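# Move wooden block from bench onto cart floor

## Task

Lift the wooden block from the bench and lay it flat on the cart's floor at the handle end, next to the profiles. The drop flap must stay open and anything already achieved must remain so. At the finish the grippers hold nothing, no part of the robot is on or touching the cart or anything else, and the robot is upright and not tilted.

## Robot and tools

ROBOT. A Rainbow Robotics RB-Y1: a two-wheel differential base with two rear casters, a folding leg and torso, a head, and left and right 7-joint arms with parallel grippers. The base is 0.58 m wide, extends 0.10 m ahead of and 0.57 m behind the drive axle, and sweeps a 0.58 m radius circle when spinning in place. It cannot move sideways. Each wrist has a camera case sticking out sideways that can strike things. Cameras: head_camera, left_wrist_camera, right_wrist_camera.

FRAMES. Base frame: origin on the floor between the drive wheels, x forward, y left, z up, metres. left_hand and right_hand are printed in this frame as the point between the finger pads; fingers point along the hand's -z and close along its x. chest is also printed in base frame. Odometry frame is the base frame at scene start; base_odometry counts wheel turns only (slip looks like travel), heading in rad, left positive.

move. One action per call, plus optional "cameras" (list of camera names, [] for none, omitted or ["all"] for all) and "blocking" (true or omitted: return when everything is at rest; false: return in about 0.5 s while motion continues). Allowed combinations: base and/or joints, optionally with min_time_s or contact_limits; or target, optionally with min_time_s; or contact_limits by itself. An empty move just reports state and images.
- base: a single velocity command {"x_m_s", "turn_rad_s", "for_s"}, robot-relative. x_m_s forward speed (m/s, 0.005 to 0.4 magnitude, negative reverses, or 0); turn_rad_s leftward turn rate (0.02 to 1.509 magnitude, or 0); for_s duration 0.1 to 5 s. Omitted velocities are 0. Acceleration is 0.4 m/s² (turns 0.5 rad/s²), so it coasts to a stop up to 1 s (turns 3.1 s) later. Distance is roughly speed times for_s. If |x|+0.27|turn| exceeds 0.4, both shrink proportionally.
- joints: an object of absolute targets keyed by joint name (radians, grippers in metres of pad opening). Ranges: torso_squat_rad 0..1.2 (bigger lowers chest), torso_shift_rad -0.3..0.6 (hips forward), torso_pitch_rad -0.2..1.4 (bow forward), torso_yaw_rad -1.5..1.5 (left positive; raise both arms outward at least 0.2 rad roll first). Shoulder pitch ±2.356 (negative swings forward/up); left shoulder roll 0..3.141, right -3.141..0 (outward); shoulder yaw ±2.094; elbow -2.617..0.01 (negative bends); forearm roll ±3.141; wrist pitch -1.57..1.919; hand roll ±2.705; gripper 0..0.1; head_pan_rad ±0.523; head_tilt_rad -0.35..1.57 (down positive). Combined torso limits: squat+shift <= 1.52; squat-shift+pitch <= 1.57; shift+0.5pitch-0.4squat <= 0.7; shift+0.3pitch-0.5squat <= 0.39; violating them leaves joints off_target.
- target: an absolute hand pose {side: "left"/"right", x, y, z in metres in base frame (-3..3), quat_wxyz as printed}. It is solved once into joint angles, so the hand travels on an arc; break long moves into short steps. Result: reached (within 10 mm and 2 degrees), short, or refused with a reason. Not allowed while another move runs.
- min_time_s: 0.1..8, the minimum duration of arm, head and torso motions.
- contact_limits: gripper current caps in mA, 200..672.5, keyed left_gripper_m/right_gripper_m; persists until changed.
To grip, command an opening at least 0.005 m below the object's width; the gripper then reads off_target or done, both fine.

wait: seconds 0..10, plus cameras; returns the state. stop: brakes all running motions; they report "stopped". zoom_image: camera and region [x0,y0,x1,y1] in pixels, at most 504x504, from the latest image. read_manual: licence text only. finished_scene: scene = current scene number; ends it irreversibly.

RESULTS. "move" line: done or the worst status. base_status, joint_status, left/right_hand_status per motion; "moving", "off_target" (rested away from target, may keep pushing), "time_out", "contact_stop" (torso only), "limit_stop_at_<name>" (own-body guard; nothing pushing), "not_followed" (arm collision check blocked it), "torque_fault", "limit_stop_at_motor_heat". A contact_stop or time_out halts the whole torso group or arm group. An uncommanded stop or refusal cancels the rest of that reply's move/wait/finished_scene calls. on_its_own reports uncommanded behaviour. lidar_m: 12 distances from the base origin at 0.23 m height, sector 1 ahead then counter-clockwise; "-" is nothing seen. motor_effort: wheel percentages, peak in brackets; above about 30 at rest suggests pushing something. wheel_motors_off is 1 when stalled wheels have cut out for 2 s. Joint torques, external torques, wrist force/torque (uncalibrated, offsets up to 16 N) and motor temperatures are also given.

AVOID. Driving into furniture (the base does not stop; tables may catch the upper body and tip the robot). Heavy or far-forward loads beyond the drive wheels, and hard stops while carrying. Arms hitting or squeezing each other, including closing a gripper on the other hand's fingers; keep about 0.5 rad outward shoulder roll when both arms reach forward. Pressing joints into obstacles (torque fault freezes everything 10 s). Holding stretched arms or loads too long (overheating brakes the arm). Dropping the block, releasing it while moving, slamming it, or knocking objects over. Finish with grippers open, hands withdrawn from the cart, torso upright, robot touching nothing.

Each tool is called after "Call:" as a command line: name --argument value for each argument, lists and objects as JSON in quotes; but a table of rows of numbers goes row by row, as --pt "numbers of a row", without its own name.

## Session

Call:
move --joints '{"head_tilt_rad": 0.7, "head_pan_rad": -0.45}' --cameras '["head_camera"]'

Call:
move --joints '{"head_tilt_rad": 0.7, "head_pan_rad": 0.5}' --cameras '["head_camera"]'

Scene clock: 0.97 s.
Joint torques (N m): left_arm=[-1.64 -0.76 0.52 -0.61 -0.05 -0.69 -0.06] | right_arm=[-3.78 -0.54 -0.92 -1.4 -0.14 -0.55 0.1]
External joint torques (N m): left_arm=[-0.26 -0.91 0.5 -0.06 -0.06 -0.27 -0.05] | right_arm=[-0.18 0.58 -0.87 0.23 -0.2 0.05 0.09]
Motor temperatures (°C): left_arm=[30 28 31 35 34 32 37] | right_arm=[34 30 31 30 35 36 34]
Wrist force (N): left_arm=[0.1 1.5 -7.6] | right_arm=[-2.4 0.8 -4.6]
Wrist torque (N m): left_arm=[-0.34 0.16 0.07] | right_arm=[-0.05 -0.08 -0.11]
Wrist force, peak (N): left_arm=[0.1 1.6 -7.9] | right_arm=[-2.9 0.8 -5.4]
move: done
base_odometry: x=+0.000 y=+0.000 heading=+0.000
lidar_m: 0.74 1.02 1.57 4.56 1.53 1.08 1.02 1.08 1.44 3.61 1.10 0.78
base_status: not commanded
joint_positions: torso_squat_rad=+0.350 torso_shift_rad=+0.000 torso_pitch_rad=+0.000 torso_yaw_rad=+0.000 left_shoulder_pitch_rad=+0.037 left_shoulder_roll_rad=+0.004 left_shoulder_yaw_rad=-0.043 left_elbow_rad=-0.196 left_forearm_roll_rad=-0.014 left_wrist_pitch_rad=+0.002 left_hand_roll_rad=+0.027 left_gripper_m=+0.099 right_shoulder_pitch_rad=-0.040 right_shoulder_roll_rad=-0.021 right_shoulder_yaw_rad=-0.018 right_elbow_rad=-0.235 right_forearm_roll_rad=+0.049 right_wrist_pitch_rad=-0.014 right_hand_roll_rad=+0.035 right_gripper_m=+0.099 head_pan_rad=-0.450 head_tilt_rad=+0.700
joint_status: all done
wheel_motors_off: 0
motor_effort: left_wheel=-1(1) right_wheel=+1(2)
chest: x=-0.2280 y=+0.0001 z=+1.2475 quat_wxyz=(+1.000, +0.000, +0.000, +0.000) (m; base frame)
left_hand: x=-0.1598 y=+0.2200 z=+0.5653 quat_wxyz=(+0.997, +0.000, -0.079, -0.009) (m; base frame)
right_hand: x=-0.0823 y=-0.2360 z=+0.5770 quat_wxyz=(+0.989, -0.016, -0.142, +0.041) (m; base frame)
pictures: head_camera
camera_calibration:
head_camera: T_world_to_cam=[[-0.435864, -0.899463, -0.0314567, -0.0450575], [-0.528514, 0.284086, -0.79998, 1.10069], [0.728488, -0.332057, -0.599202, 0.962626], [0, 0, 0, 1]] pos_world=[-0.13917, -0.0335719, 1.45592]

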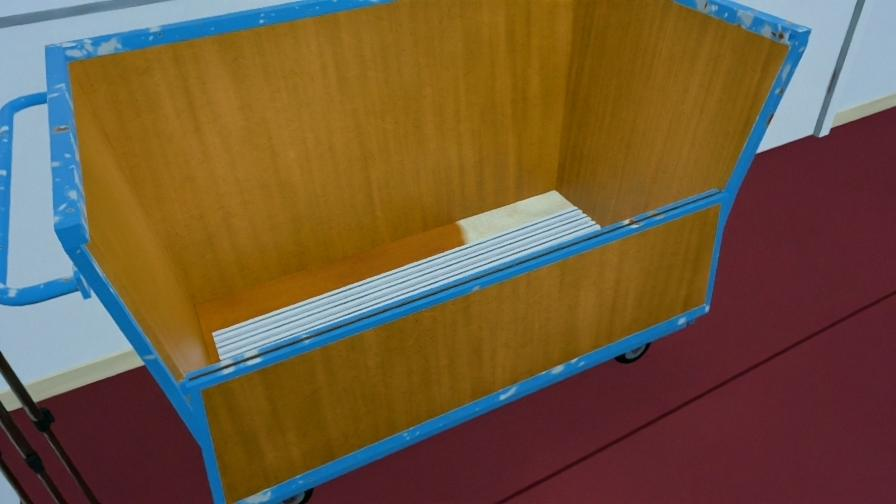

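Scene clock: 2.27 s.
Joint torques (N m): left_arm=[-1.67 -0.74 0.58 -0.36 -0.13 -0.68 0.04] | right_arm=[-3.45 -0.93 -0.71 -1.43 -0.2 -0.51 0.04]
External joint torques (N m): left_arm=[-0.29 -0.89 0.57 0.2 -0.13 -0.26 0.05] | right_arm=[0.15 0.19 -0.67 0.21 -0.26 0.08 0.02]
Motor temperatures (°C): left_arm=[30 28 31 35 34 32 37] | right_arm=[34 30 31 30 35 36 34]
Wrist force (N): left_arm=[-0.5 1.1 -7.9] | right_arm=[-2.7 1.0 -4.5]
Wrist torque (N m): left_arm=[-0.26 0.08 0.03] | right_arm=[-0.09 -0.09 -0.09]
Wrist force, peak (N): left_arm=[-0.7 1.3 -8.3] | right_arm=[-2.9 1.1 -5.5]
move: done
base_odometry: x=+0.000 y=+0.000 heading=+0.000
lidar_m: 0.74 1.02 1.55 4.57 1.51 1.07 1.03 1.07 1.44 3.62 1.10 0.78
base_status: not commanded
joint_positions: torso_squat_rad=+0.350 torso_shift_rad=+0.000 torso_pitch_rad=+0.000 torso_yaw_rad=+0.000 left_shoulder_pitch_rad=+0.037 left_shoulder_roll_rad=+0.004 left_shoulder_yaw_rad=-0.043 left_elbow_rad=-0.196 left_forearm_roll_rad=-0.014 left_wrist_pitch_rad=+0.002 left_hand_roll_rad=+0.027 left_gripper_m=+0.099 right_shoulder_pitch_rad=-0.040 right_shoulder_roll_rad=-0.021 right_shoulder_yaw_rad=-0.018 right_elbow_rad=-0.235 right_forearm_roll_rad=+0.049 right_wrist_pitch_rad=-0.014 right_hand_roll_rad=+0.035 right_gripper_m=+0.099 head_pan_rad=+0.500 head_tilt_rad=+0.700
joint_status: all done
wheel_motors_off: 0
motor_effort: left_wheel=+0(1) right_wheel=+0(2)
chest: x=-0.2280 y=+0.0001 z=+1.2475 quat_wxyz=(+1.000, +0.000, +0.000, +0.000) (m; base frame)
left_hand: x=-0.1598 y=+0.2200 z=+0.5653 quat_wxyz=(+0.997, +0.000, -0.079, -0.009) (m; base frame)
right_hand: x=-0.0823 y=-0.2360 z=+0.5770 quat_wxyz=(+0.989, -0.016, -0.142, +0.041) (m; base frame)
pictures: head_camera
camera_calibration:
head_camera: T_world_to_cam=[[0.478026, -0.877781, -0.0314978, 0.143225], [-0.53863, -0.264626, -0.799906, 1.09862], [0.693807, 0.399341, -0.599298, 0.955485], [0, 0, 0, 1]] pos_world=[-0.139639, 0.034878, 1.45592]

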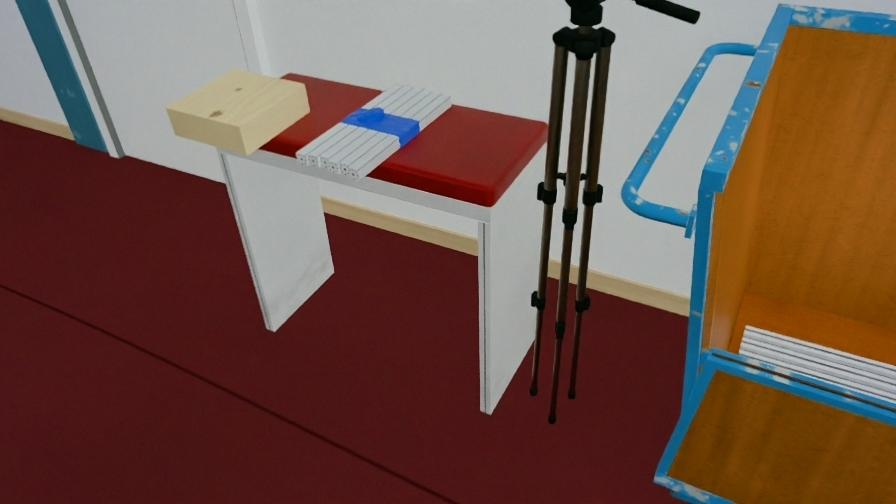

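Call:
move --base '{"turn_rad_s": 0.9, "for_s": 1.66}' --joints '{"head_pan_rad": 0.0, "head_tilt_rad": 0.6, "torso_pitch_rad": 0.3, "right_shoulder_roll_rad": -0.3}' --cameras '[]'

Call:
move --base '{"x_m_s": 0.4, "for_s": 3.56}' --joints '{"right_shoulder_pitch_rad": 0.1, "right_shoulder_roll_rad": -0.3, "right_shoulder_yaw_rad": 0.0, "right_elbow_rad": -1.7, "right_forearm_roll_rad": 0.0, "right_wrist_pitch_rad": 0.05, "right_hand_roll_rad": 0.0}' --cameras '[]'

Call:
move --base '{"turn_rad_s": -0.9, "for_s": 1.66}' --joints '{"torso_squat_rad": 1.0, "head_tilt_rad": 0.5}' --cameras '["head_camera", "right_wrist_camera"]'

Scene clock: 19.83 s.
Joint torques (N m): left_arm=[6.25 -0.72 0.64 2.76 -0.17 -0.07 0.06] | right_arm=[4.72 -7.41 -1.25 1.62 -0.15 0.04 -0.19]
External joint torques (N m): left_arm=[-0.52 -0.98 0.62 0.1 -0.16 -0.24 0.06] | right_arm=[-0.17 1.09 -0.32 0.17 -0.11 0.03 -0.18]
Motor temperatures (°C): left_arm=[30 28 31 35 34 32 37] | right_arm=[34 30 31 30 35 36 34]
Wrist force (N): left_arm=[1.7 1.0 -8.0] | right_arm=[-0.2 2.6 -5.0]
Wrist torque (N m): left_arm=[-0.24 0.22 0.06] | right_arm=[-0.17 0.07 -0.09]
Wrist force, peak (N): left_arm=[0.4 1.6 -8.5] | right_arm=[-3.0 3.1 -5.1]
move: done
base_odometry: x=+0.000 y=+0.000 heading=+1.388
lidar_m: 3.44 1.88 1.15 1.02 1.02 1.23 2.29 1.37 0.88 0.75 0.74 1.57
base_status: done (sent for 1.67 of 1.67 s)
joint_positions: torso_squat_rad=+0.350 torso_shift_rad=+0.000 torso_pitch_rad=+0.300 torso_yaw_rad=+0.000 left_shoulder_pitch_rad=+0.037 left_shoulder_roll_rad=+0.004 left_shoulder_yaw_rad=-0.043 left_elbow_rad=-0.196 left_forearm_roll_rad=-0.014 left_wrist_pitch_rad=+0.002 left_hand_roll_rad=+0.027 left_gripper_m=+0.099 right_shoulder_pitch_rad=-0.040 right_shoulder_roll_rad=-0.300 right_shoulder_yaw_rad=-0.018 right_elbow_rad=-0.235 right_forearm_roll_rad=+0.049 right_wrist_pitch_rad=-0.014 right_hand_roll_rad=+0.035 right_gripper_m=+0.099 head_pan_rad=+0.000 head_tilt_rad=+0.600
joint_status: all done
wheel_motors_off: 0
motor_effort: left_wheel=+4(33) right_wheel=+18(53)
chest: x=-0.1366 y=+0.0001 z=+1.2337 quat_wxyz=(+0.989, +0.000, +0.149, +0.000) (m; base frame)
left_hand: x=-0.2730 y=+0.2200 z=+0.5618 quat_wxyz=(+0.997, -0.002, +0.070, -0.009) (m; base frame)
right_hand: x=-0.1840 y=-0.4436 z=+0.5824 quat_wxyz=(+0.986, -0.145, +0.011, +0.077) (m; base frame)
pictures: none
No camera images: "cameras" was empty.

Scene clock: 24.77 s.
Joint torques (N m): left_arm=[6.55 -0.7 0.78 2.5 -0.06 0 0.01] | right_arm=[-2.25 -5.26 -3.22 -9.57 0.02 -1.75 -0.1]
External joint torques (N m): left_arm=[-0.23 -0.95 0.76 -0.17 -0.06 -0.18 0] | right_arm=[0.95 0.33 0.33 -0.52 -0.21 0.01 -0.15]
Motor temperatures (°C): left_arm=[30 28 31 35 34 32 37] | right_arm=[34 30 31 30 35 36 34]
Wrist force (N): left_arm=[2.0 0.5 -7.3] | right_arm=[-6.5 2.9 -1.2]
Wrist torque (N m): left_arm=[-0.17 0.27 0.10] | right_arm=[-0.24 -0.33 -0.12]
Wrist force, peak (N): left_arm=[1.9 1.3 -8.6] | right_arm=[-7.0 3.0 -1.3]
move: done
base_odometry: x=+0.258 y=+1.403 heading=+1.389
lidar_m: 2.81 2.43 1.48 1.31 1.31 1.57 2.96 1.40 1.06 0.65 1.24 1.48
base_status: done (sent for 3.57 of 3.57 s)
joint_positions: torso_squat_rad=+0.350 torso_shift_rad=+0.000 torso_pitch_rad=+0.300 torso_yaw_rad=+0.000 left_shoulder_pitch_rad=+0.037 left_shoulder_roll_rad=+0.004 left_shoulder_yaw_rad=-0.043 left_elbow_rad=-0.196 left_forearm_roll_rad=-0.014 left_wrist_pitch_rad=+0.002 left_hand_roll_rad=+0.027 left_gripper_m=+0.099 right_shoulder_pitch_rad=+0.100 right_shoulder_roll_rad=-0.300 right_shoulder_yaw_rad=+0.000 right_elbow_rad=-1.700 right_forearm_roll_rad=+0.000 right_wrist_pitch_rad=+0.050 right_hand_roll_rad=+0.000 right_gripper_m=+0.099 head_pan_rad=+0.000 head_tilt_rad=+0.600
joint_status: all done
wheel_motors_off: 0
motor_effort: left_wheel=+13(45) right_wheel=-12(51)
chest: x=-0.1365 y=+0.0001 z=+1.2337 quat_wxyz=(+0.989, +0.000, +0.149, +0.000) (m; base frame)
left_hand: x=-0.2730 y=+0.2201 z=+0.5618 quat_wxyz=(+0.997, -0.002, +0.071, -0.009) (m; base frame)
right_hand: x=+0.2698 y=-0.3128 z=+0.8867 quat_wxyz=(+0.802, -0.092, -0.579, +0.118) (m; base frame)
pictures: none
No camera images: "cameras" was empty.

Scene clock: 28.43 s.
Joint torques (N m): left_arm=[5.9 -0.94 0.94 2.75 -0.07 0 0.01] | right_arm=[-2.45 -5.32 -3.01 -9.75 0.03 -1.68 -0.2]
External joint torques (N m): left_arm=[-0.88 -1.19 0.92 0.09 -0.06 -0.17 0] | right_arm=[0.75 0.28 0.55 -0.69 -0.2 0.07 -0.24]
Motor temperatures (°C): left_arm=[30 28 31 35 34 32 37] | right_arm=[34 30 31 30 35 36 34]
Wrist force (N): left_arm=[2.2 1.3 -8.2] | right_arm=[-6.2 3.1 -0.7]
Wrist torque (N m): left_arm=[-0.29 0.30 0.11] | right_arm=[-0.30 -0.33 -0.13]
Wrist force, peak (N): left_arm=[1.8 1.0 -8.5] | right_arm=[-7.3 3.0 -1.0]
move: done
base_odometry: x=+0.258 y=+1.403 heading=+0.001
lidar_m: 0.63 1.24 1.70 4.20 1.93 1.38 1.32 1.37 1.84 2.06 1.04 1.14
base_status: done (sent for 1.67 of 1.67 s)
joint_positions: torso_squat_rad=+1.000 torso_shift_rad=+0.000 torso_pitch_rad=+0.300 torso_yaw_rad=+0.000 left_shoulder_pitch_rad=+0.037 left_shoulder_roll_rad=+0.004 left_shoulder_yaw_rad=-0.043 left_elbow_rad=-0.196 left_forearm_roll_rad=-0.014 left_wrist_pitch_rad=+0.002 left_hand_roll_rad=+0.027 left_gripper_m=+0.099 right_shoulder_pitch_rad=+0.100 right_shoulder_roll_rad=-0.300 right_shoulder_yaw_rad=+0.000 right_elbow_rad=-1.700 right_forearm_roll_rad=+0.000 right_wrist_pitch_rad=+0.050 right_hand_roll_rad=+0.000 right_gripper_m=+0.099 head_pan_rad=+0.000 head_tilt_rad=+0.500
joint_status: all done
wheel_motors_off: 0
motor_effort: left_wheel=+20(39) right_wheel=+0(46)
chest: x=-0.1366 y=+0.0001 z=+0.9543 quat_wxyz=(+0.989, +0.000, +0.149, +0.000) (m; base frame)
left_hand: x=-0.2730 y=+0.2200 z=+0.2824 quat_wxyz=(+0.997, -0.002, +0.070, -0.009) (m; base frame)
right_hand: x=+0.2698 y=-0.3128 z=+0.6074 quat_wxyz=(+0.802, -0.092, -0.579, +0.118) (m; base frame)
pictures: head_camera, right_wrist_camera
camera_calibration:
head_camera: T_world_to_cam=[[-0.00443362, -0.999504, -0.0311737, 0.0343649], [-0.676342, 0.0259594, -0.73613, 0.851811], [0.736575, 0.0178204, -0.676121, 0.756802], [0, 0, 0, 1]] pos_world=[0.0188265, -0.00125113, 1.13981]
right_wrist_camera: T_world_to_cam=[[-0.274235, -0.323545, -0.905601, 0.521614], [-0.563899, 0.816917, -0.1211, 0.508301], [0.778982, 0.477458, -0.406474, 0.258297], [0, 0, 0, 1]] pos_world=[0.228466, -0.3698, 0.638921]

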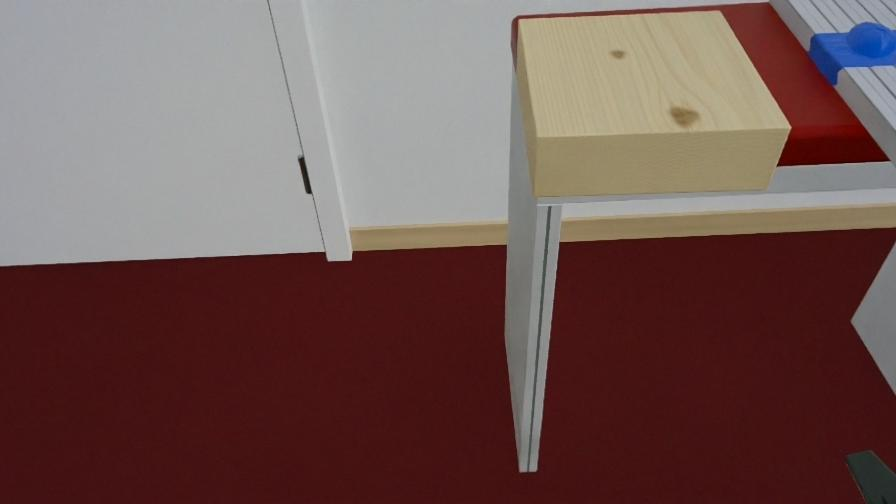

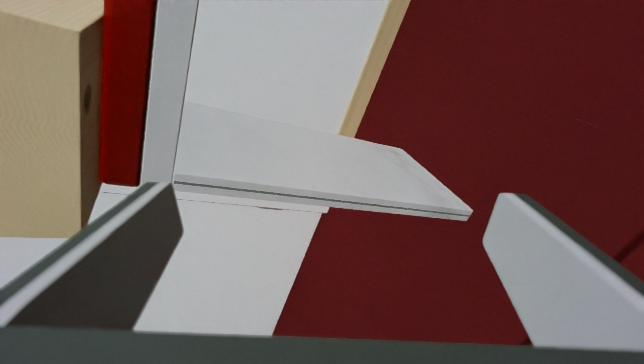

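Call:
move --target '{"side": "right", "x": 0.375, "y": -0.2, "z": 0.765, "quat_wxyz": [0.7071, 0, -0.7071, 0]}' --min_time_s 1.5 --cameras '[]'

Call:
move --base '{"x_m_s": 0.2, "for_s": 0.6}' --cameras '["head_camera", "right_wrist_camera"]'

Scene clock: 33.30 s.
Joint torques (N m): left_arm=[6.43 -0.74 0.59 2.54 -0.09 -0.07 0.01] | right_arm=[-10.58 1.79 -2.03 -11.71 0.43 -1.88 -0.09]
External joint torques (N m): left_arm=[-0.34 -0.99 0.57 -0.12 -0.09 -0.24 0] | right_arm=[-1.37 2.28 -2.11 -1.41 0.14 0.02 -0.14]
Motor temperatures (°C): left_arm=[30 28 31 35 34 32 37] | right_arm=[34 30 31 30 35 36 34]
Wrist force (N): left_arm=[2.1 0.9 -7.5] | right_arm=[-7.0 1.0 1.0]
Wrist torque (N m): left_arm=[-0.24 0.28 0.10] | right_arm=[-0.13 -0.41 -0.13]
Wrist force, peak (N): left_arm=[1.7 1.9 -8.5] | right_arm=[-7.7 1.9 -0.6]
move: done
base_odometry: x=+0.258 y=+1.403 heading=+0.001
lidar_m: 0.62 1.23 1.69 4.20 1.93 1.39 1.32 1.38 1.82 2.07 1.05 1.14
base_status: not commanded
joint_positions: torso_squat_rad=+1.000 torso_shift_rad=+0.000 torso_pitch_rad=+0.300 torso_yaw_rad=+0.000 left_shoulder_pitch_rad=+0.037 left_shoulder_roll_rad=+0.004 left_shoulder_yaw_rad=-0.043 left_elbow_rad=-0.196 left_forearm_roll_rad=-0.014 left_wrist_pitch_rad=+0.002 left_hand_roll_rad=+0.027 left_gripper_m=+0.099 right_shoulder_pitch_rad=-0.201 right_shoulder_roll_rad=+0.000 right_shoulder_yaw_rad=-0.017 right_elbow_rad=-1.850 right_forearm_roll_rad=+0.192 right_wrist_pitch_rad=+0.172 right_hand_roll_rad=-0.177 right_gripper_m=+0.099 head_pan_rad=+0.000 head_tilt_rad=+0.500
joint_status: all done
wheel_motors_off: 0
motor_effort: left_wheel=+20(21) right_wheel=+0(3)
chest: x=-0.1366 y=+0.0001 z=+0.9543 quat_wxyz=(+0.989, +0.000, +0.149, +0.000) (m; base frame)
left_hand: x=-0.2730 y=+0.2200 z=+0.2824 quat_wxyz=(+0.997, -0.002, +0.070, -0.009) (m; base frame)
right_hand: x=+0.3749 y=-0.2002 z=+0.7649 quat_wxyz=(+0.708, +0.006, -0.706, +0.006) (m; base frame)
right_hand_status: reached (checked arc, planned for 1.5 s): 0 mm and 1.0 deg off.
pictures: none
No camera images: "cameras" was empty.

Scene clock: 34.80 s.
Joint torques (N m): left_arm=[6.1 -0.59 0.82 2.69 -0.12 -0.02 -0.04] | right_arm=[-9.36 1.28 -2.21 -11.23 0.39 -1.88 -0.23]
External joint torques (N m): left_arm=[-0.68 -0.85 0.79 0.02 -0.12 -0.19 -0.05] | right_arm=[-0.16 1.77 -2.29 -0.93 0.11 0.01 -0.28]
Motor temperatures (°C): left_arm=[30 28 31 35 34 32 37] | right_arm=[34 30 31 30 35 36 34]
Wrist force (N): left_arm=[1.6 2.0 -7.7] | right_arm=[-7.1 0.8 0.6]
Wrist torque (N m): left_arm=[-0.36 0.23 0.07] | right_arm=[-0.15 -0.38 -0.13]
Wrist force, peak (N): left_arm=[1.8 1.4 -8.6] | right_arm=[-7.9 0.5 1.4]
move: done
base_odometry: x=+0.378 y=+1.403 heading=+0.000
lidar_m: 0.50 1.11 1.53 3.93 2.11 1.49 1.41 1.50 2.01 1.55 0.98 1.14
base_status: done (sent for 0.6 of 0.6 s)
joint_positions: torso_squat_rad=+1.000 torso_shift_rad=+0.000 torso_pitch_rad=+0.300 torso_yaw_rad=+0.000 left_shoulder_pitch_rad=+0.037 left_shoulder_roll_rad=+0.004 left_shoulder_yaw_rad=-0.043 left_elbow_rad=-0.196 left_forearm_roll_rad=-0.014 left_wrist_pitch_rad=+0.002 left_hand_roll_rad=+0.027 left_gripper_m=+0.099 right_shoulder_pitch_rad=-0.201 right_shoulder_roll_rad=+0.000 right_shoulder_yaw_rad=-0.018 right_elbow_rad=-1.850 right_forearm_roll_rad=+0.192 right_wrist_pitch_rad=+0.172 right_hand_roll_rad=-0.177 right_gripper_m=+0.099 head_pan_rad=+0.000 head_tilt_rad=+0.500
joint_status: not commanded
wheel_motors_off: 0
motor_effort: left_wheel=-7(48) right_wheel=+9(38)
chest: x=-0.1365 y=+0.0001 z=+0.9543 quat_wxyz=(+0.989, +0.000, +0.149, +0.000) (m; base frame)
left_hand: x=-0.2730 y=+0.2200 z=+0.2824 quat_wxyz=(+0.997, -0.002, +0.071, -0.009) (m; base frame)
right_hand: x=+0.3750 y=-0.2001 z=+0.7649 quat_wxyz=(+0.708, +0.006, -0.706, +0.006) (m; base frame)
pictures: head_camera, right_wrist_camera
camera_calibration:
head_camera: T_world_to_cam=[[-0.00444072, -0.999504, -0.0311761, 0.0343683], [-0.676446, 0.0259635, -0.736035, 0.851771], [0.736479, 0.0178204, -0.676226, 0.756849], [0, 0, 0, 1]] pos_world=[0.0189264, -0.00125112, 1.13981]
right_wrist_camera: T_world_to_cam=[[0.0251066, -0.0296806, -0.999244, 0.747804], [-0.521232, 0.85255, -0.0384196, 0.422605], [0.853046, 0.521803, 0.00593415, -0.147805], [0, 0, 0, 1]] pos_world=[0.327585, -0.260972, 0.764352]

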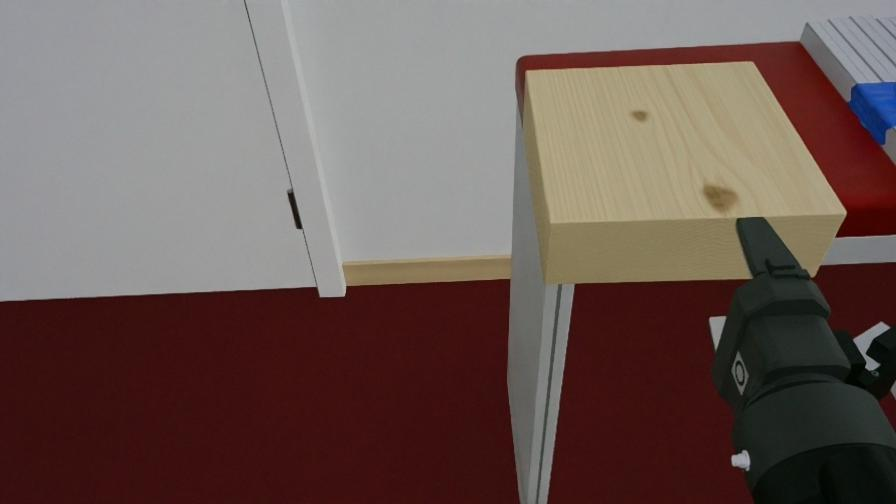

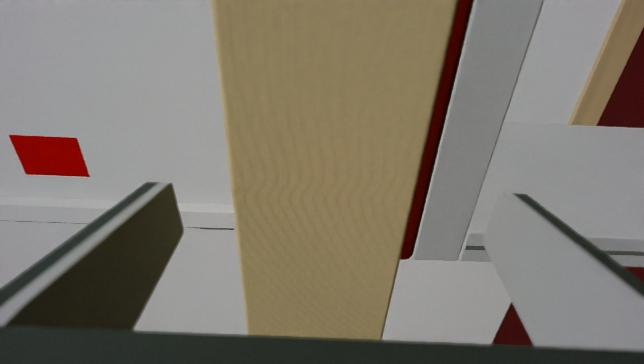

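Call:
move --target '{"side": "right", "x": 0.375, "y": -0.167, "z": 0.764, "quat_wxyz": [0.7071, 0, -0.7071, 0]}' --min_time_s 0.7 --cameras '[]'

Call:
move --base '{"x_m_s": 0.2, "for_s": 0.43}' --cameras '["head_camera", "right_wrist_camera"]'

Scene clock: 39.77 s.
Joint torques (N m): left_arm=[6.46 -0.79 0.81 2.67 -0.06 0.02 0.02] | right_arm=[-10 2.24 0.33 -10.99 0.12 -1.43 0.28]
External joint torques (N m): left_arm=[-0.33 -1.04 0.78 0.01 -0.05 -0.15 0.01] | right_arm=[-0.55 1.56 0.11 -0.74 -0.32 0.07 0.23]
Motor temperatures (°C): left_arm=[30 28 31 35 34 32 37] | right_arm=[34 30 31 31 35 36 34]
Wrist force (N): left_arm=[2.3 1.6 -8.1] | right_arm=[-7.5 0.9 1.0]
Wrist torque (N m): left_arm=[-0.32 0.30 0.08] | right_arm=[-0.13 -0.45 -0.11]
Wrist force, peak (N): left_arm=[2.4 1.4 -8.3] | right_arm=[-8.5 1.2 1.8]
move: done
base_odometry: x=+0.378 y=+1.403 heading=+0.000
lidar_m: 0.51 1.12 1.54 3.93 2.12 1.50 1.43 1.49 2.00 1.55 0.98 1.14
base_status: not commanded
joint_positions: torso_squat_rad=+1.000 torso_shift_rad=+0.000 torso_pitch_rad=+0.300 torso_yaw_rad=+0.000 left_shoulder_pitch_rad=+0.037 left_shoulder_roll_rad=+0.004 left_shoulder_yaw_rad=-0.043 left_elbow_rad=-0.196 left_forearm_roll_rad=-0.014 left_wrist_pitch_rad=+0.002 left_hand_roll_rad=+0.027 left_gripper_m=+0.099 right_shoulder_pitch_rad=-0.214 right_shoulder_roll_rad=+0.000 right_shoulder_yaw_rad=+0.094 right_elbow_rad=-1.839 right_forearm_roll_rad=+0.713 right_wrist_pitch_rad=+0.233 right_hand_roll_rad=-0.676 right_gripper_m=+0.099 head_pan_rad=+0.000 head_tilt_rad=+0.500
joint_status: all done
wheel_motors_off: 0
motor_effort: left_wheel=-8(9) right_wheel=+8(11)
chest: x=-0.1365 y=+0.0001 z=+0.9543 quat_wxyz=(+0.989, +0.000, +0.149, +0.000) (m; base frame)
left_hand: x=-0.2730 y=+0.2200 z=+0.2824 quat_wxyz=(+0.997, -0.002, +0.071, -0.009) (m; base frame)
right_hand: x=+0.3750 y=-0.1673 z=+0.7642 quat_wxyz=(+0.710, +0.005, -0.704, +0.006) (m; base frame)
right_hand_status: reached (checked arc, planned for 0.7 s): 0 mm and 1.0 deg off.
pictures: none
No camera images: "cameras" was empty.

Scene clock: 41.10 s.
Joint torques (N m): left_arm=[6.15 -0.52 0.86 2.83 -0.07 -0.01 0.01] | right_arm=[-9.62 1.86 0.06 -11.15 0.08 -1.56 0.23]
External joint torques (N m): left_arm=[-0.63 -0.77 0.84 0.17 -0.06 -0.18 0] | right_arm=[-0.17 1.18 -0.16 -0.9 -0.37 -0.06 0.18]
Motor temperatures (°C): left_arm=[30 28 31 35 34 32 37] | right_arm=[34 30 31 31 35 36 34]
Wrist force (N): left_arm=[1.8 0.9 -7.4] | right_arm=[-7.4 1.1 1.1]
Wrist torque (N m): left_arm=[-0.31 0.28 0.06] | right_arm=[-0.18 -0.45 -0.17]
Wrist force, peak (N): left_arm=[1.9 0.5 -8.2] | right_arm=[-8.1 0.8 0.6]
move: done
base_odometry: x=+0.453 y=+1.403 heading=+0.000
lidar_m: 0.44 1.03 1.43 3.66 2.22 1.59 1.51 1.57 2.09 1.33 0.93 1.12
base_status: done (sent for 0.43 of 0.43 s)
joint_positions: torso_squat_rad=+1.000 torso_shift_rad=+0.000 torso_pitch_rad=+0.300 torso_yaw_rad=+0.000 left_shoulder_pitch_rad=+0.037 left_shoulder_roll_rad=+0.004 left_shoulder_yaw_rad=-0.043 left_elbow_rad=-0.196 left_forearm_roll_rad=-0.014 left_wrist_pitch_rad=+0.002 left_hand_roll_rad=+0.027 left_gripper_m=+0.099 right_shoulder_pitch_rad=-0.214 right_shoulder_roll_rad=+0.000 right_shoulder_yaw_rad=+0.094 right_elbow_rad=-1.839 right_forearm_roll_rad=+0.713 right_wrist_pitch_rad=+0.233 right_hand_roll_rad=-0.676 right_gripper_m=+0.099 head_pan_rad=+0.000 head_tilt_rad=+0.500
joint_status: not commanded
wheel_motors_off: 0
motor_effort: left_wheel=-7(27) right_wheel=+9(38)
chest: x=-0.1365 y=+0.0001 z=+0.9543 quat_wxyz=(+0.989, +0.000, +0.149, +0.000) (m; base frame)
left_hand: x=-0.2730 y=+0.2200 z=+0.2824 quat_wxyz=(+0.997, -0.002, +0.071, -0.009) (m; base frame)
right_hand: x=+0.3750 y=-0.1673 z=+0.7643 quat_wxyz=(+0.710, +0.005, -0.704, +0.006) (m; base frame)
pictures: head_camera, right_wrist_camera
camera_calibration:
head_camera: T_world_to_cam=[[-0.00444072, -0.999504, -0.0311761, 0.0343683], [-0.676446, 0.0259635, -0.736035, 0.851771], [0.736479, 0.0178204, -0.676226, 0.756849], [0, 0, 0, 1]] pos_world=[0.0189264, -0.00125112, 1.13981]
right_wrist_camera: T_world_to_cam=[[0.01739, -0.0299886, -0.999399, 0.751031], [-0.519507, 0.853763, -0.0346582, 0.391187], [0.854289, 0.519798, -0.00073232, -0.160594], [0, 0, 0, 1]] pos_world=[0.327358, -0.227983, 0.76402]

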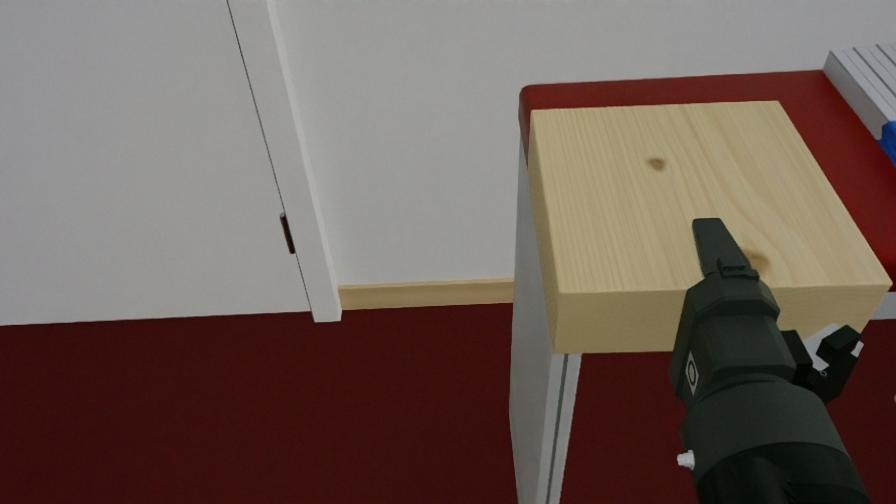

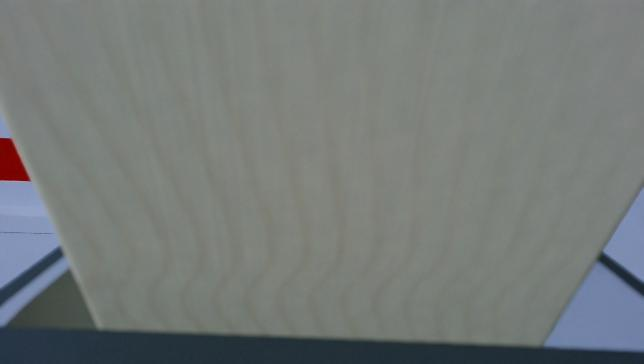

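Call:
move --target '{"side": "right", "x": 0.386, "y": -0.167, "z": 0.764, "quat_wxyz": [0.7071, 0, -0.7071, 0]}' --cameras '[]'

Call:
move --joints '{"right_gripper_m": 0.045}' --cameras '[]'

Call:
move --joints '{"torso_squat_rad": 0.3, "right_forearm_roll_rad": 0.713}' --cameras '["head_camera"]'

Scene clock: 43.20 s.
Joint torques (N m): left_arm=[6.44 -0.9 0.54 2.69 0.02 -0.07 -0.01] | right_arm=[-11.19 1.88 -2.1 -9.63 0.33 -0.65 0.18]
External joint torques (N m): left_arm=[-0.34 -1.15 0.51 0.02 0.02 -0.24 -0.01] | right_arm=[-1.08 1.3 -2.31 0.63 -0.13 0.77 0.13]
Motor temperatures (°C): left_arm=[30 28 31 35 34 32 37] | right_arm=[34 30 31 31 35 36 34]
Wrist force (N): left_arm=[1.5 1.5 -7.6] | right_arm=[-5.6 2.4 9.1]
Wrist torque (N m): left_arm=[-0.32 0.19 0.06] | right_arm=[0.06 -0.68 -0.09]
Wrist force, peak (N): left_arm=[1.7 1.3 -8.7] | right_arm=[-5.7 3.2 10.1]
move: done
base_odometry: x=+0.453 y=+1.403 heading=+0.000
lidar_m: 0.44 1.04 1.44 3.67 2.23 1.59 1.51 1.58 2.09 1.33 0.93 1.12
base_status: not commanded
joint_positions: torso_squat_rad=+1.000 torso_shift_rad=+0.000 torso_pitch_rad=+0.300 torso_yaw_rad=+0.000 left_shoulder_pitch_rad=+0.037 left_shoulder_roll_rad=+0.004 left_shoulder_yaw_rad=-0.043 left_elbow_rad=-0.196 left_forearm_roll_rad=-0.014 left_wrist_pitch_rad=+0.002 left_hand_roll_rad=+0.027 left_gripper_m=+0.099 right_shoulder_pitch_rad=-0.255 right_shoulder_roll_rad=+0.000 right_shoulder_yaw_rad=+0.085 right_elbow_rad=-1.798 right_forearm_roll_rad=+0.770 right_wrist_pitch_rad=+0.235 right_hand_roll_rad=-0.736 right_gripper_m=+0.099 head_pan_rad=+0.000 head_tilt_rad=+0.500
joint_status: all done
wheel_motors_off: 0
motor_effort: left_wheel=-6(8) right_wheel=+9(11)
chest: x=-0.1366 y=+0.0001 z=+0.9543 quat_wxyz=(+0.989, +0.000, +0.149, +0.000) (m; base frame)
left_hand: x=-0.2730 y=+0.2200 z=+0.2824 quat_wxyz=(+0.997, -0.002, +0.070, -0.009) (m; base frame)
right_hand: x=+0.3852 y=-0.1669 z=+0.7647 quat_wxyz=(+0.709, +0.002, -0.705, +0.003) (m; base frame)
right_hand_status: reached (checked arc, planned for 0.2 s): 1 mm and 0.5 deg off.
pictures: none
No camera images: "cameras" was empty.

Scene clock: 44.33 s.
Joint torques (N m): left_arm=[6.47 -0.68 0.81 2.79 -0.09 -0.02 -0.02] | right_arm=[-7.56 1.76 -2.18 -4.55 0.18 1.49 0.09]
External joint torques (N m): left_arm=[-0.3 -0.93 0.79 0.13 -0.09 -0.19 -0.02] | right_arm=[2.57 1.18 -2.38 5.7 -0.27 2.91 0.04]
Motor temperatures (°C): left_arm=[30 28 31 35 34 32 37] | right_arm=[34 30 31 31 35 36 34]
Wrist force (N): left_arm=[1.0 1.3 -7.8] | right_arm=[3.1 1.6 12.6]
Wrist torque (N m): left_arm=[-0.25 0.18 0.10] | right_arm=[0.02 -1.58 -0.17]
Wrist force, peak (N): left_arm=[2.1 1.7 -8.6] | right_arm=[5.4 1.6 12.5]
move: off_target
base_odometry: x=+0.453 y=+1.403 heading=+0.000
lidar_m: 0.44 1.05 1.43 3.66 2.24 1.60 1.51 1.57 2.10 1.32 0.93 1.12
base_status: not commanded
joint_positions: torso_squat_rad=+1.000 torso_shift_rad=+0.000 torso_pitch_rad=+0.300 torso_yaw_rad=+0.000 left_shoulder_pitch_rad=+0.037 left_shoulder_roll_rad=+0.004 left_shoulder_yaw_rad=-0.043 left_elbow_rad=-0.196 left_forearm_roll_rad=-0.014 left_wrist_pitch_rad=+0.002 left_hand_roll_rad=+0.027 left_gripper_m=+0.099 right_shoulder_pitch_rad=-0.255 right_shoulder_roll_rad=+0.000 right_shoulder_yaw_rad=+0.085 right_elbow_rad=-1.799 right_forearm_roll_rad=+0.770 right_wrist_pitch_rad=+0.234 right_hand_roll_rad=-0.736 right_gripper_m=+0.076 head_pan_rad=+0.000 head_tilt_rad=+0.500
joint_status: right_gripper_m off_target (ended at +0.076, target +0.045)
wheel_motors_off: 0
motor_effort: left_wheel=-6(7) right_wheel=+10(11)
chest: x=-0.1367 y=+0.0001 z=+0.9543 quat_wxyz=(+0.989, +0.000, +0.149, +0.000) (m; base frame)
left_hand: x=-0.2729 y=+0.2200 z=+0.2824 quat_wxyz=(+0.997, -0.002, +0.070, -0.009) (m; base frame)
right_hand: x=+0.3853 y=-0.1667 z=+0.7659 quat_wxyz=(+0.708, +0.003, -0.706, +0.003) (m; base frame)
pictures: none
No camera images: "cameras" was empty.

Scene clock: 47.43 s.
Joint torques (N m): left_arm=[6.65 -0.84 0.84 2.7 -0.12 -0.05 -0.03] | right_arm=[-20.67 2.01 -1.26 -23.7 1.29 -6.64 -0.28]
External joint torques (N m): left_arm=[-0.16 -1.1 0.82 0.03 -0.12 -0.23 -0.03] | right_arm=[-10.62 1.42 -1.46 -13.43 0.84 -5.15 -0.33]
Motor temperatures (°C): left_arm=[30 28 31 35 34 32 37] | right_arm=[34 30 31 31 35 37 34]
Wrist force (N): left_arm=[1.5 1.2 -7.8] | right_arm=[-28.8 -0.2 -0.5]
Wrist torque (N m): left_arm=[-0.33 0.18 0.05] | right_arm=[-0.12 1.48 -0.14]
Wrist force, peak (N): left_arm=[1.6 1.9 -8.5] | right_arm=[-32.5 -0.2 -0.5]
move: done
base_odometry: x=+0.453 y=+1.403 heading=+0.000
lidar_m: 0.44 1.04 1.44 3.67 2.24 1.58 1.51 1.57 2.09 1.33 0.93 1.13
base_status: not commanded
joint_positions: torso_squat_rad=+0.300 torso_shift_rad=+0.000 torso_pitch_rad=+0.301 torso_yaw_rad=+0.000 left_shoulder_pitch_rad=+0.037 left_shoulder_roll_rad=+0.004 left_shoulder_yaw_rad=-0.043 left_elbow_rad=-0.196 left_forearm_roll_rad=-0.014 left_wrist_pitch_rad=+0.002 left_hand_roll_rad=+0.027 left_gripper_m=+0.099 right_shoulder_pitch_rad=-0.252 right_shoulder_roll_rad=+0.000 right_shoulder_yaw_rad=+0.084 right_elbow_rad=-1.794 right_forearm_roll_rad=+0.713 right_wrist_pitch_rad=+0.236 right_hand_roll_rad=-0.736 right_gripper_m=+0.074 head_pan_rad=+0.000 head_tilt_rad=+0.500
joint_status: all done
wheel_motors_off: 0
motor_effort: left_wheel=-6(8) right_wheel=+8(10)
chest: x=-0.1360 y=+0.0001 z=+1.2448 quat_wxyz=(+0.989, +0.000, +0.150, +0.000) (m; base frame)
left_hand: x=-0.2731 y=+0.2201 z=+0.5730 quat_wxyz=(+0.997, -0.002, +0.071, -0.009) (m; base frame)
right_hand: x=+0.3850 y=-0.1653 z=+1.0493 quat_wxyz=(+0.715, +0.025, -0.699, -0.014) (m; base frame)
pictures: head_camera
camera_calibration:
head_camera: T_world_to_cam=[[-0.00447058, -0.9995, -0.0313108, 0.0436157], [-0.67723, 0.0260638, -0.735309, 1.06496], [0.735757, 0.0179174, -0.677008, 0.953705], [0, 0, 0, 1]] pos_world=[0.0197259, -0.00125106, 1.43011]

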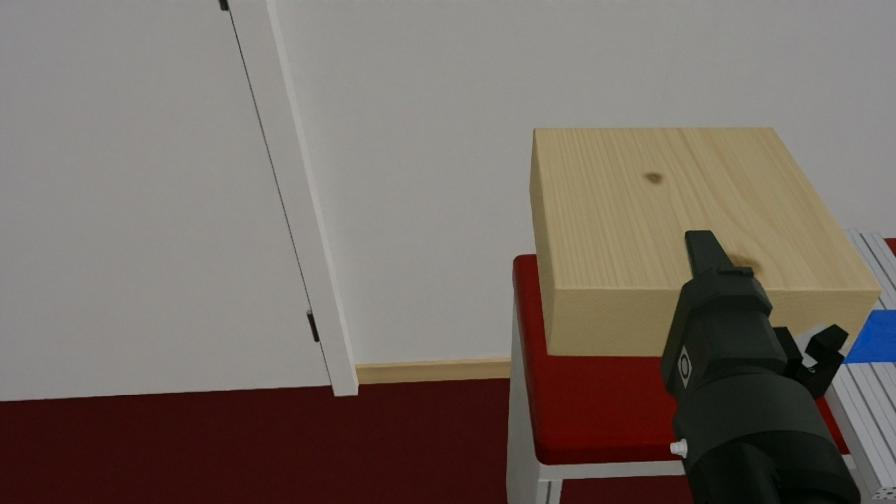

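Call:
move --base '{"x_m_s": -0.4, "for_s": 1.13}' --joints '{"head_tilt_rad": 0.7}' --cameras '[]'

Call:
move --base '{"turn_rad_s": -0.9, "for_s": 1.767}' --cameras '[]'

Call:
move --base '{"x_m_s": 0.4, "for_s": 4.283}' --joints '{"torso_squat_rad": 0.25, "torso_shift_rad": 0.15, "torso_pitch_rad": 1.1, "right_shoulder_pitch_rad": -1.376, "right_shoulder_roll_rad": -1.06, "right_shoulder_yaw_rad": 1.152, "right_elbow_rad": -1.821, "right_forearm_roll_rad": 0.107, "right_wrist_pitch_rad": -0.387, "right_hand_roll_rad": -0.66, "head_tilt_rad": 0.2}' --min_time_s 3.3 --cameras '["head_camera"]'

Call:
move --base '{"turn_rad_s": 0.8, "for_s": 2.0}' --cameras '["head_camera"]'

Scene clock: 57.97 s.
Joint torques (N m): left_arm=[5.5 -0.74 0.68 2.79 -0.07 0 -0.08] | right_arm=[-22.54 2.02 -1.22 -24.49 1.21 -6.68 -0.21]
External joint torques (N m): left_arm=[-1.31 -0.99 0.65 0.11 -0.07 -0.18 -0.08] | right_arm=[-12.49 1.43 -1.43 -14.23 0.76 -5.17 -0.26]
Motor temperatures (°C): left_arm=[30 28 31 35 34 32 37] | right_arm=[34 30 31 33 35 37 34]
Wrist force (N): left_arm=[2.2 1.5 -6.7] | right_arm=[-28.0 0.4 0.0]
Wrist torque (N m): left_arm=[-0.34 0.34 0.05] | right_arm=[-0.08 1.51 -0.13]
Wrist force, peak (N): left_arm=[2.2 1.5 -8.4] | right_arm=[-30.9 1.2 0.3]
move: done
base_odometry: x=+0.000 y=+1.403 heading=-0.002
lidar_m: 0.88 1.53 2.04 4.18 1.56 1.10 1.05 1.12 1.47 3.67 1.51 1.23
base_status: done (sent for 1.13 of 1.13 s)
joint_positions: torso_squat_rad=+0.300 torso_shift_rad=+0.000 torso_pitch_rad=+0.301 torso_yaw_rad=+0.000 left_shoulder_pitch_rad=+0.037 left_shoulder_roll_rad=+0.004 left_shoulder_yaw_rad=-0.043 left_elbow_rad=-0.196 left_forearm_roll_rad=-0.014 left_wrist_pitch_rad=+0.002 left_hand_roll_rad=+0.027 left_gripper_m=+0.099 right_shoulder_pitch_rad=-0.252 right_shoulder_roll_rad=+0.000 right_shoulder_yaw_rad=+0.084 right_elbow_rad=-1.794 right_forearm_roll_rad=+0.713 right_wrist_pitch_rad=+0.236 right_hand_roll_rad=-0.736 right_gripper_m=+0.074 head_pan_rad=+0.000 head_tilt_rad=+0.700
joint_status: all done
wheel_motors_off: 0
motor_effort: left_wheel=-15(33) right_wheel=+15(52)
chest: x=-0.1360 y=+0.0000 z=+1.2448 quat_wxyz=(+0.989, +0.000, +0.150, +0.000) (m; base frame)
left_hand: x=-0.2732 y=+0.2201 z=+0.5731 quat_wxyz=(+0.997, -0.002, +0.071, -0.009) (m; base frame)
right_hand: x=+0.3849 y=-0.1654 z=+1.0491 quat_wxyz=(+0.715, +0.024, -0.699, -0.014) (m; base frame)
pictures: none
No camera images: "cameras" was empty.

Scene clock: 61.83 s.
Joint torques (N m): left_arm=[5.56 -0.58 0.62 2.74 -0.12 -0.12 -0.08] | right_arm=[-22.58 1.94 -0.65 -24.4 1.24 -6.94 -0.25]
External joint torques (N m): left_arm=[-1.25 -0.84 0.6 0.06 -0.11 -0.3 -0.09] | right_arm=[-12.54 1.36 -0.85 -14.14 0.79 -5.45 -0.3]
Motor temperatures (°C): left_arm=[30 28 31 35 34 32 37] | right_arm=[34 30 31 33 35 38 34]
Wrist force (N): left_arm=[1.6 1.8 -7.5] | right_arm=[-28.6 -0.4 -0.5]
Wrist torque (N m): left_arm=[-0.33 0.21 0.09] | right_arm=[-0.15 1.42 -0.18]
Wrist force, peak (N): left_arm=[1.9 1.3 -8.5] | right_arm=[-29.7 -1.1 -1.1]
move: done
base_odometry: x=-0.001 y=+1.403 heading=-1.562
lidar_m: 3.70 1.51 1.23 0.89 1.53 2.04 4.19 1.57 1.12 1.07 1.09 1.47
base_status: done (sent for 1.77 of 1.77 s)
joint_positions: torso_squat_rad=+0.300 torso_shift_rad=+0.000 torso_pitch_rad=+0.301 torso_yaw_rad=+0.000 left_shoulder_pitch_rad=+0.037 left_shoulder_roll_rad=+0.004 left_shoulder_yaw_rad=-0.043 left_elbow_rad=-0.196 left_forearm_roll_rad=-0.014 left_wrist_pitch_rad=+0.002 left_hand_roll_rad=+0.027 left_gripper_m=+0.099 right_shoulder_pitch_rad=-0.252 right_shoulder_roll_rad=+0.000 right_shoulder_yaw_rad=+0.084 right_elbow_rad=-1.794 right_forearm_roll_rad=+0.713 right_wrist_pitch_rad=+0.236 right_hand_roll_rad=-0.736 right_gripper_m=+0.074 head_pan_rad=+0.000 head_tilt_rad=+0.700
joint_status: not commanded
wheel_motors_off: 0
motor_effort: left_wheel=+17(52) right_wheel=+4(47)
chest: x=-0.1360 y=+0.0000 z=+1.2448 quat_wxyz=(+0.989, +0.000, +0.150, +0.000) (m; base frame)
left_hand: x=-0.2732 y=+0.2201 z=+0.5731 quat_wxyz=(+0.997, -0.002, +0.071, -0.009) (m; base frame)
right_hand: x=+0.3849 y=-0.1655 z=+1.0491 quat_wxyz=(+0.715, +0.024, -0.699, -0.014) (m; base frame)
pictures: none
No camera images: "cameras" was empty.

Scene clock: 67.43 s.
Joint torques (N m): left_arm=[21.87 -0.64 0.65 9.44 -0.09 1.37 0.12] | right_arm=[-16.37 -0.28 -11.13 -18.18 -2.07 -6.95 0.17]
External joint torques (N m): left_arm=[-1.93 -1.03 0.6 0.06 -0.07 -0.18 0.08] | right_arm=[-7.07 5.38 -4.92 -10.82 -1.79 -5.4 0.12]
Motor temperatures (°C): left_arm=[31 28 31 35 34 32 37] | right_arm=[34 30 31 33 35 38 34]
Wrist force (N): left_arm=[6.0 1.2 -5.2] | right_arm=[-28.1 0.3 -3.2]
Wrist torque (N m): left_arm=[-0.28 0.47 0.06] | right_arm=[-0.13 1.50 -0.12]
Wrist force, peak (N): left_arm=[5.1 1.4 -7.4] | right_arm=[-30.8 -2.2 0.9]
move: done
base_odometry: x=+0.015 y=-0.303 heading=-1.562
lidar_m: 3.47 1.13 0.82 0.77 0.81 1.82 4.55 1.49 1.06 1.00 1.03 1.37
base_status: done (sent for 4.27 of 4.27 s)
joint_positions: torso_squat_rad=+0.250 torso_shift_rad=+0.150 torso_pitch_rad=+1.101 torso_yaw_rad=+0.000 left_shoulder_pitch_rad=+0.037 left_shoulder_roll_rad=+0.004 left_shoulder_yaw_rad=-0.043 left_elbow_rad=-0.196 left_forearm_roll_rad=-0.014 left_wrist_pitch_rad=+0.002 left_hand_roll_rad=+0.027 left_gripper_m=+0.099 right_shoulder_pitch_rad=-1.374 right_shoulder_roll_rad=-1.061 right_shoulder_yaw_rad=+1.153 right_elbow_rad=-1.818 right_forearm_roll_rad=+0.107 right_wrist_pitch_rad=-0.386 right_hand_roll_rad=-0.660 right_gripper_m=+0.074 head_pan_rad=+0.000 head_tilt_rad=+0.200
joint_status: all done
wheel_motors_off: 0
motor_effort: left_wheel=+0(51) right_wheel=+0(45)
chest: x=+0.1495 y=+0.0001 z=+1.0912 quat_wxyz=(+0.852, +0.000, +0.523, +0.000) (m; base frame)
left_hand: x=-0.4280 y=+0.2201 z=+0.7216 quat_wxyz=(+0.891, -0.005, +0.454, -0.007) (m; base frame)
right_hand: x=+0.4112 y=+0.0613 z=+0.7812 quat_wxyz=(+0.528, +0.474, -0.463, +0.531) (m; base frame)
pictures: head_camera
camera_calibration:
head_camera: T_world_to_cam=[[-0.0188938, -0.999506, -0.0251161, 0.0347887], [-0.946783, 0.025959, -0.320824, 0.744357], [0.321318, 0.0177179, -0.946806, 0.936882], [0, 0, 0, 1]] pos_world=[0.404365, -0.00115087, 1.12673]

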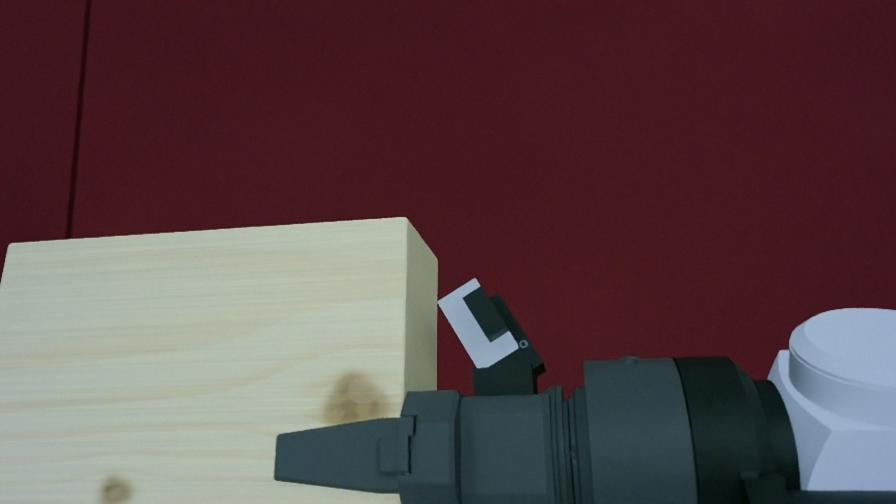

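Scene clock: 71.37 s.
Joint torques (N m): left_arm=[22.09 -0.54 1.07 9.26 -0.11 1.44 0.02] | right_arm=[-15.92 -0.15 -10.49 -18.39 -2.05 -7.24 0.37]
External joint torques (N m): left_arm=[-1.72 -0.93 1.02 -0.13 -0.09 -0.11 -0.02] | right_arm=[-6.62 5.5 -4.27 -11.08 -1.77 -5.7 0.32]
Motor temperatures (°C): left_arm=[31 28 31 35 34 32 37] | right_arm=[34 30 31 34 35 38 34]
Wrist force (N): left_arm=[5.9 0.8 -5.5] | right_arm=[-28.0 1.0 -3.2]
Wrist torque (N m): left_arm=[-0.17 0.44 0.07] | right_arm=[-0.10 1.47 -0.12]
Wrist force, peak (N): left_arm=[6.4 1.0 -6.1] | right_arm=[-29.1 0.0 -3.3]
move: done
base_odometry: x=+0.015 y=-0.303 heading=+0.038
lidar_m: 0.78 0.81 1.84 3.84 1.40 1.03 0.99 1.06 1.44 4.04 1.10 0.80
base_status: done (sent for 2 of 2 s)
joint_positions: torso_squat_rad=+0.250 torso_shift_rad=+0.150 torso_pitch_rad=+1.101 torso_yaw_rad=+0.000 left_shoulder_pitch_rad=+0.037 left_shoulder_roll_rad=+0.004 left_shoulder_yaw_rad=-0.043 left_elbow_rad=-0.196 left_forearm_roll_rad=-0.014 left_wrist_pitch_rad=+0.002 left_hand_roll_rad=+0.027 left_gripper_m=+0.099 right_shoulder_pitch_rad=-1.374 right_shoulder_roll_rad=-1.061 right_shoulder_yaw_rad=+1.153 right_elbow_rad=-1.818 right_forearm_roll_rad=+0.107 right_wrist_pitch_rad=-0.386 right_hand_roll_rad=-0.660 right_gripper_m=+0.074 head_pan_rad=+0.000 head_tilt_rad=+0.200
joint_status: not commanded
wheel_motors_off: 0
motor_effort: left_wheel=-4(35) right_wheel=+15(34)
chest: x=+0.1495 y=+0.0001 z=+1.0912 quat_wxyz=(+0.852, +0.000, +0.523, +0.000) (m; base frame)
left_hand: x=-0.4280 y=+0.2200 z=+0.7216 quat_wxyz=(+0.891, -0.005, +0.454, -0.007) (m; base frame)
right_hand: x=+0.4112 y=+0.0613 z=+0.7811 quat_wxyz=(+0.528, +0.474, -0.463, +0.531) (m; base frame)
pictures: head_camera
camera_calibration:
head_camera: T_world_to_cam=[[-0.0188938, -0.999506, -0.0251161, 0.0347887], [-0.946783, 0.025959, -0.320824, 0.744357], [0.321318, 0.0177179, -0.946806, 0.936882], [0, 0, 0, 1]] pos_world=[0.404365, -0.00115087, 1.12673]

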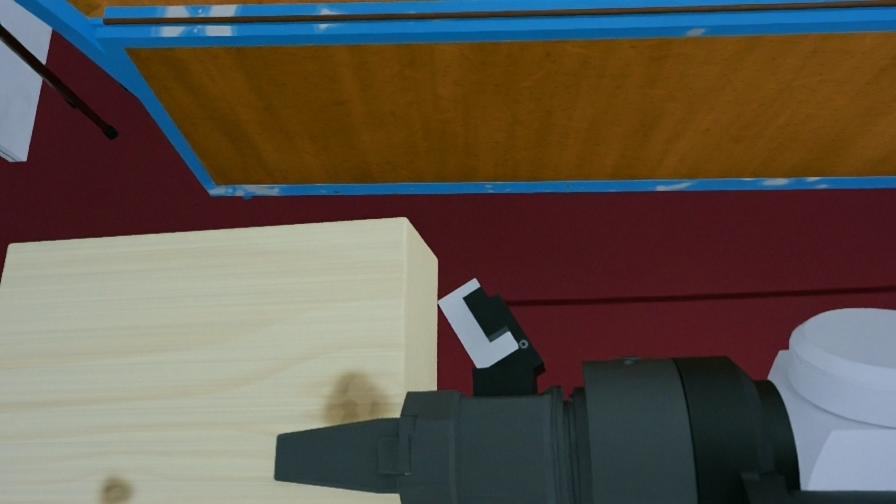

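Call:
move --target '{"side": "right", "x": 0.455, "y": 0.03, "z": 0.79, "quat_wxyz": [0.543, 0.4558, -0.472, 0.5244]}' --min_time_s 1 --cameras '[]'

Call:
move --base '{"x_m_s": 0.3, "for_s": 1.8}' --cameras '["head_camera"]'

Scene clock: 79.47 s.
Joint torques (N m): left_arm=[21.97 -0.64 0.54 9.36 -0.13 1.34 0.05] | right_arm=[-18.57 -3.66 -14.19 -15.97 -2.49 -6.87 -0.22]
External joint torques (N m): left_arm=[-1.84 -1.03 0.49 -0.03 -0.11 -0.21 0] | right_arm=[-8.49 3.88 -7.16 -9.49 -2.1 -5.41 -0.27]
Motor temperatures (°C): left_arm=[31 28 31 36 34 32 37] | right_arm=[34 30 32 34 35 38 34]
Wrist force (N): left_arm=[6.5 1.0 -5.5] | right_arm=[-28.0 0.9 -3.7]
Wrist torque (N m): left_arm=[-0.26 0.57 0.02] | right_arm=[-0.11 1.50 -0.17]
Wrist force, peak (N): left_arm=[6.8 1.4 -6.0] | right_arm=[-29.1 0.3 -4.1]
move: done
base_odometry: x=+0.015 y=-0.303 heading=+0.038
lidar_m: 0.77 0.81 1.82 3.85 1.41 1.02 0.99 1.06 1.44 4.03 1.10 0.81
base_status: not commanded
joint_positions: torso_squat_rad=+0.250 torso_shift_rad=+0.150 torso_pitch_rad=+1.101 torso_yaw_rad=+0.000 left_shoulder_pitch_rad=+0.037 left_shoulder_roll_rad=+0.004 left_shoulder_yaw_rad=-0.043 left_elbow_rad=-0.196 left_forearm_roll_rad=-0.014 left_wrist_pitch_rad=+0.002 left_hand_roll_rad=+0.027 left_gripper_m=+0.099 right_shoulder_pitch_rad=-1.398 right_shoulder_roll_rad=-1.153 right_shoulder_yaw_rad=+1.105 right_elbow_rad=-1.793 right_forearm_roll_rad=+0.070 right_wrist_pitch_rad=-0.442 right_hand_roll_rad=-0.704 right_gripper_m=+0.074 head_pan_rad=+0.000 head_tilt_rad=+0.200
joint_status: all done
wheel_motors_off: 0
motor_effort: left_wheel=-4(5) right_wheel=+16(18)
chest: x=+0.1495 y=+0.0001 z=+1.0912 quat_wxyz=(+0.852, +0.000, +0.523, +0.000) (m; base frame)
left_hand: x=-0.4280 y=+0.2200 z=+0.7216 quat_wxyz=(+0.891, -0.005, +0.454, -0.007) (m; base frame)
right_hand: x=+0.4547 y=+0.0289 z=+0.7877 quat_wxyz=(+0.545, +0.454, -0.470, +0.525) (m; base frame)
right_hand_status: reached (checked arc, planned for 1.0 s): 3 mm and 0.3 deg off.
pictures: none
No camera images: "cameras" was empty.

Scene clock: 82.33 s.
Joint torques (N m): left_arm=[22.18 -0.34 0.8 9.42 -0.07 1.35 0.02] | right_arm=[-17.87 -3.76 -13.85 -16.24 -2.41 -6.68 -0.18]
External joint torques (N m): left_arm=[-1.63 -0.73 0.75 0.03 -0.05 -0.2 -0.03] | right_arm=[-7.79 3.77 -6.82 -9.76 -2.02 -5.21 -0.23]
Motor temperatures (°C): left_arm=[31 28 31 36 34 32 37] | right_arm=[34 30 32 34 35 38 34]
Wrist force (N): left_arm=[6.6 0.5 -5.8] | right_arm=[-27.9 1.3 -3.9]
Wrist torque (N m): left_arm=[-0.19 0.54 0.06] | right_arm=[-0.13 1.46 -0.15]
Wrist force, peak (N): left_arm=[6.1 1.5 -6.2] | right_arm=[-29.3 3.2 -3.9]
move: done
base_odometry: x=+0.554 y=-0.283 heading=+0.038
lidar_m: 0.23 0.25 0.35 1.63 2.17 1.58 1.54 1.62 2.20 0.91 0.32 0.23
base_status: done (sent for 1.8 of 1.8 s)
joint_positions: torso_squat_rad=+0.250 torso_shift_rad=+0.150 torso_pitch_rad=+1.101 torso_yaw_rad=+0.000 left_shoulder_pitch_rad=+0.037 left_shoulder_roll_rad=+0.004 left_shoulder_yaw_rad=-0.043 left_elbow_rad=-0.196 left_forearm_roll_rad=-0.014 left_wrist_pitch_rad=+0.002 left_hand_roll_rad=+0.027 left_gripper_m=+0.099 right_shoulder_pitch_rad=-1.398 right_shoulder_roll_rad=-1.153 right_shoulder_yaw_rad=+1.105 right_elbow_rad=-1.792 right_forearm_roll_rad=+0.070 right_wrist_pitch_rad=-0.442 right_hand_roll_rad=-0.704 right_gripper_m=+0.074 head_pan_rad=+0.000 head_tilt_rad=+0.200
joint_status: not commanded
wheel_motors_off: 0
motor_effort: left_wheel=+0(27) right_wheel=+1(46)
chest: x=+0.1495 y=+0.0001 z=+1.0912 quat_wxyz=(+0.852, +0.000, +0.523, +0.000) (m; base frame)
left_hand: x=-0.4280 y=+0.2201 z=+0.7216 quat_wxyz=(+0.891, -0.005, +0.454, -0.007) (m; base frame)
right_hand: x=+0.4548 y=+0.0289 z=+0.7877 quat_wxyz=(+0.545, +0.454, -0.470, +0.525) (m; base frame)
pictures: head_camera
camera_calibration:
head_camera: T_world_to_cam=[[-0.0188965, -0.999506, -0.0251156, 0.0347891], [-0.946813, 0.0259597, -0.320734, 0.744268], [0.321228, 0.017719, -0.946836, 0.936953], [0, 0, 0, 1]] pos_world=[0.404365, -0.00115087, 1.12673]

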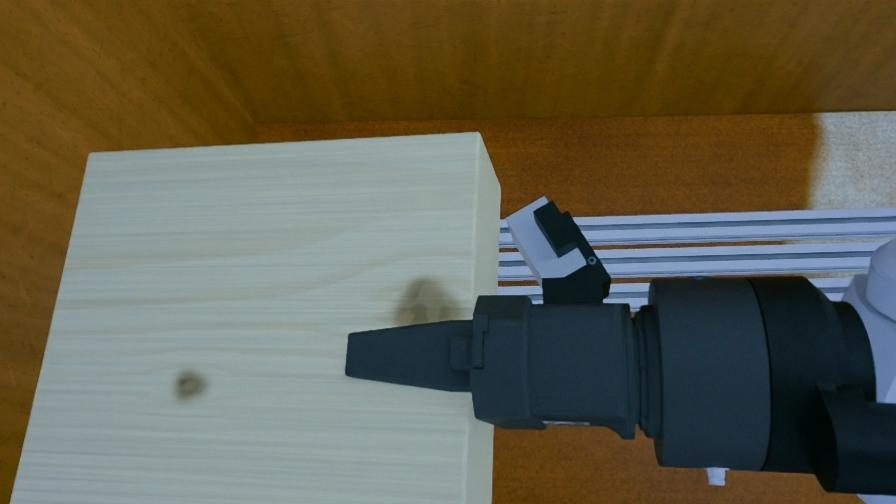

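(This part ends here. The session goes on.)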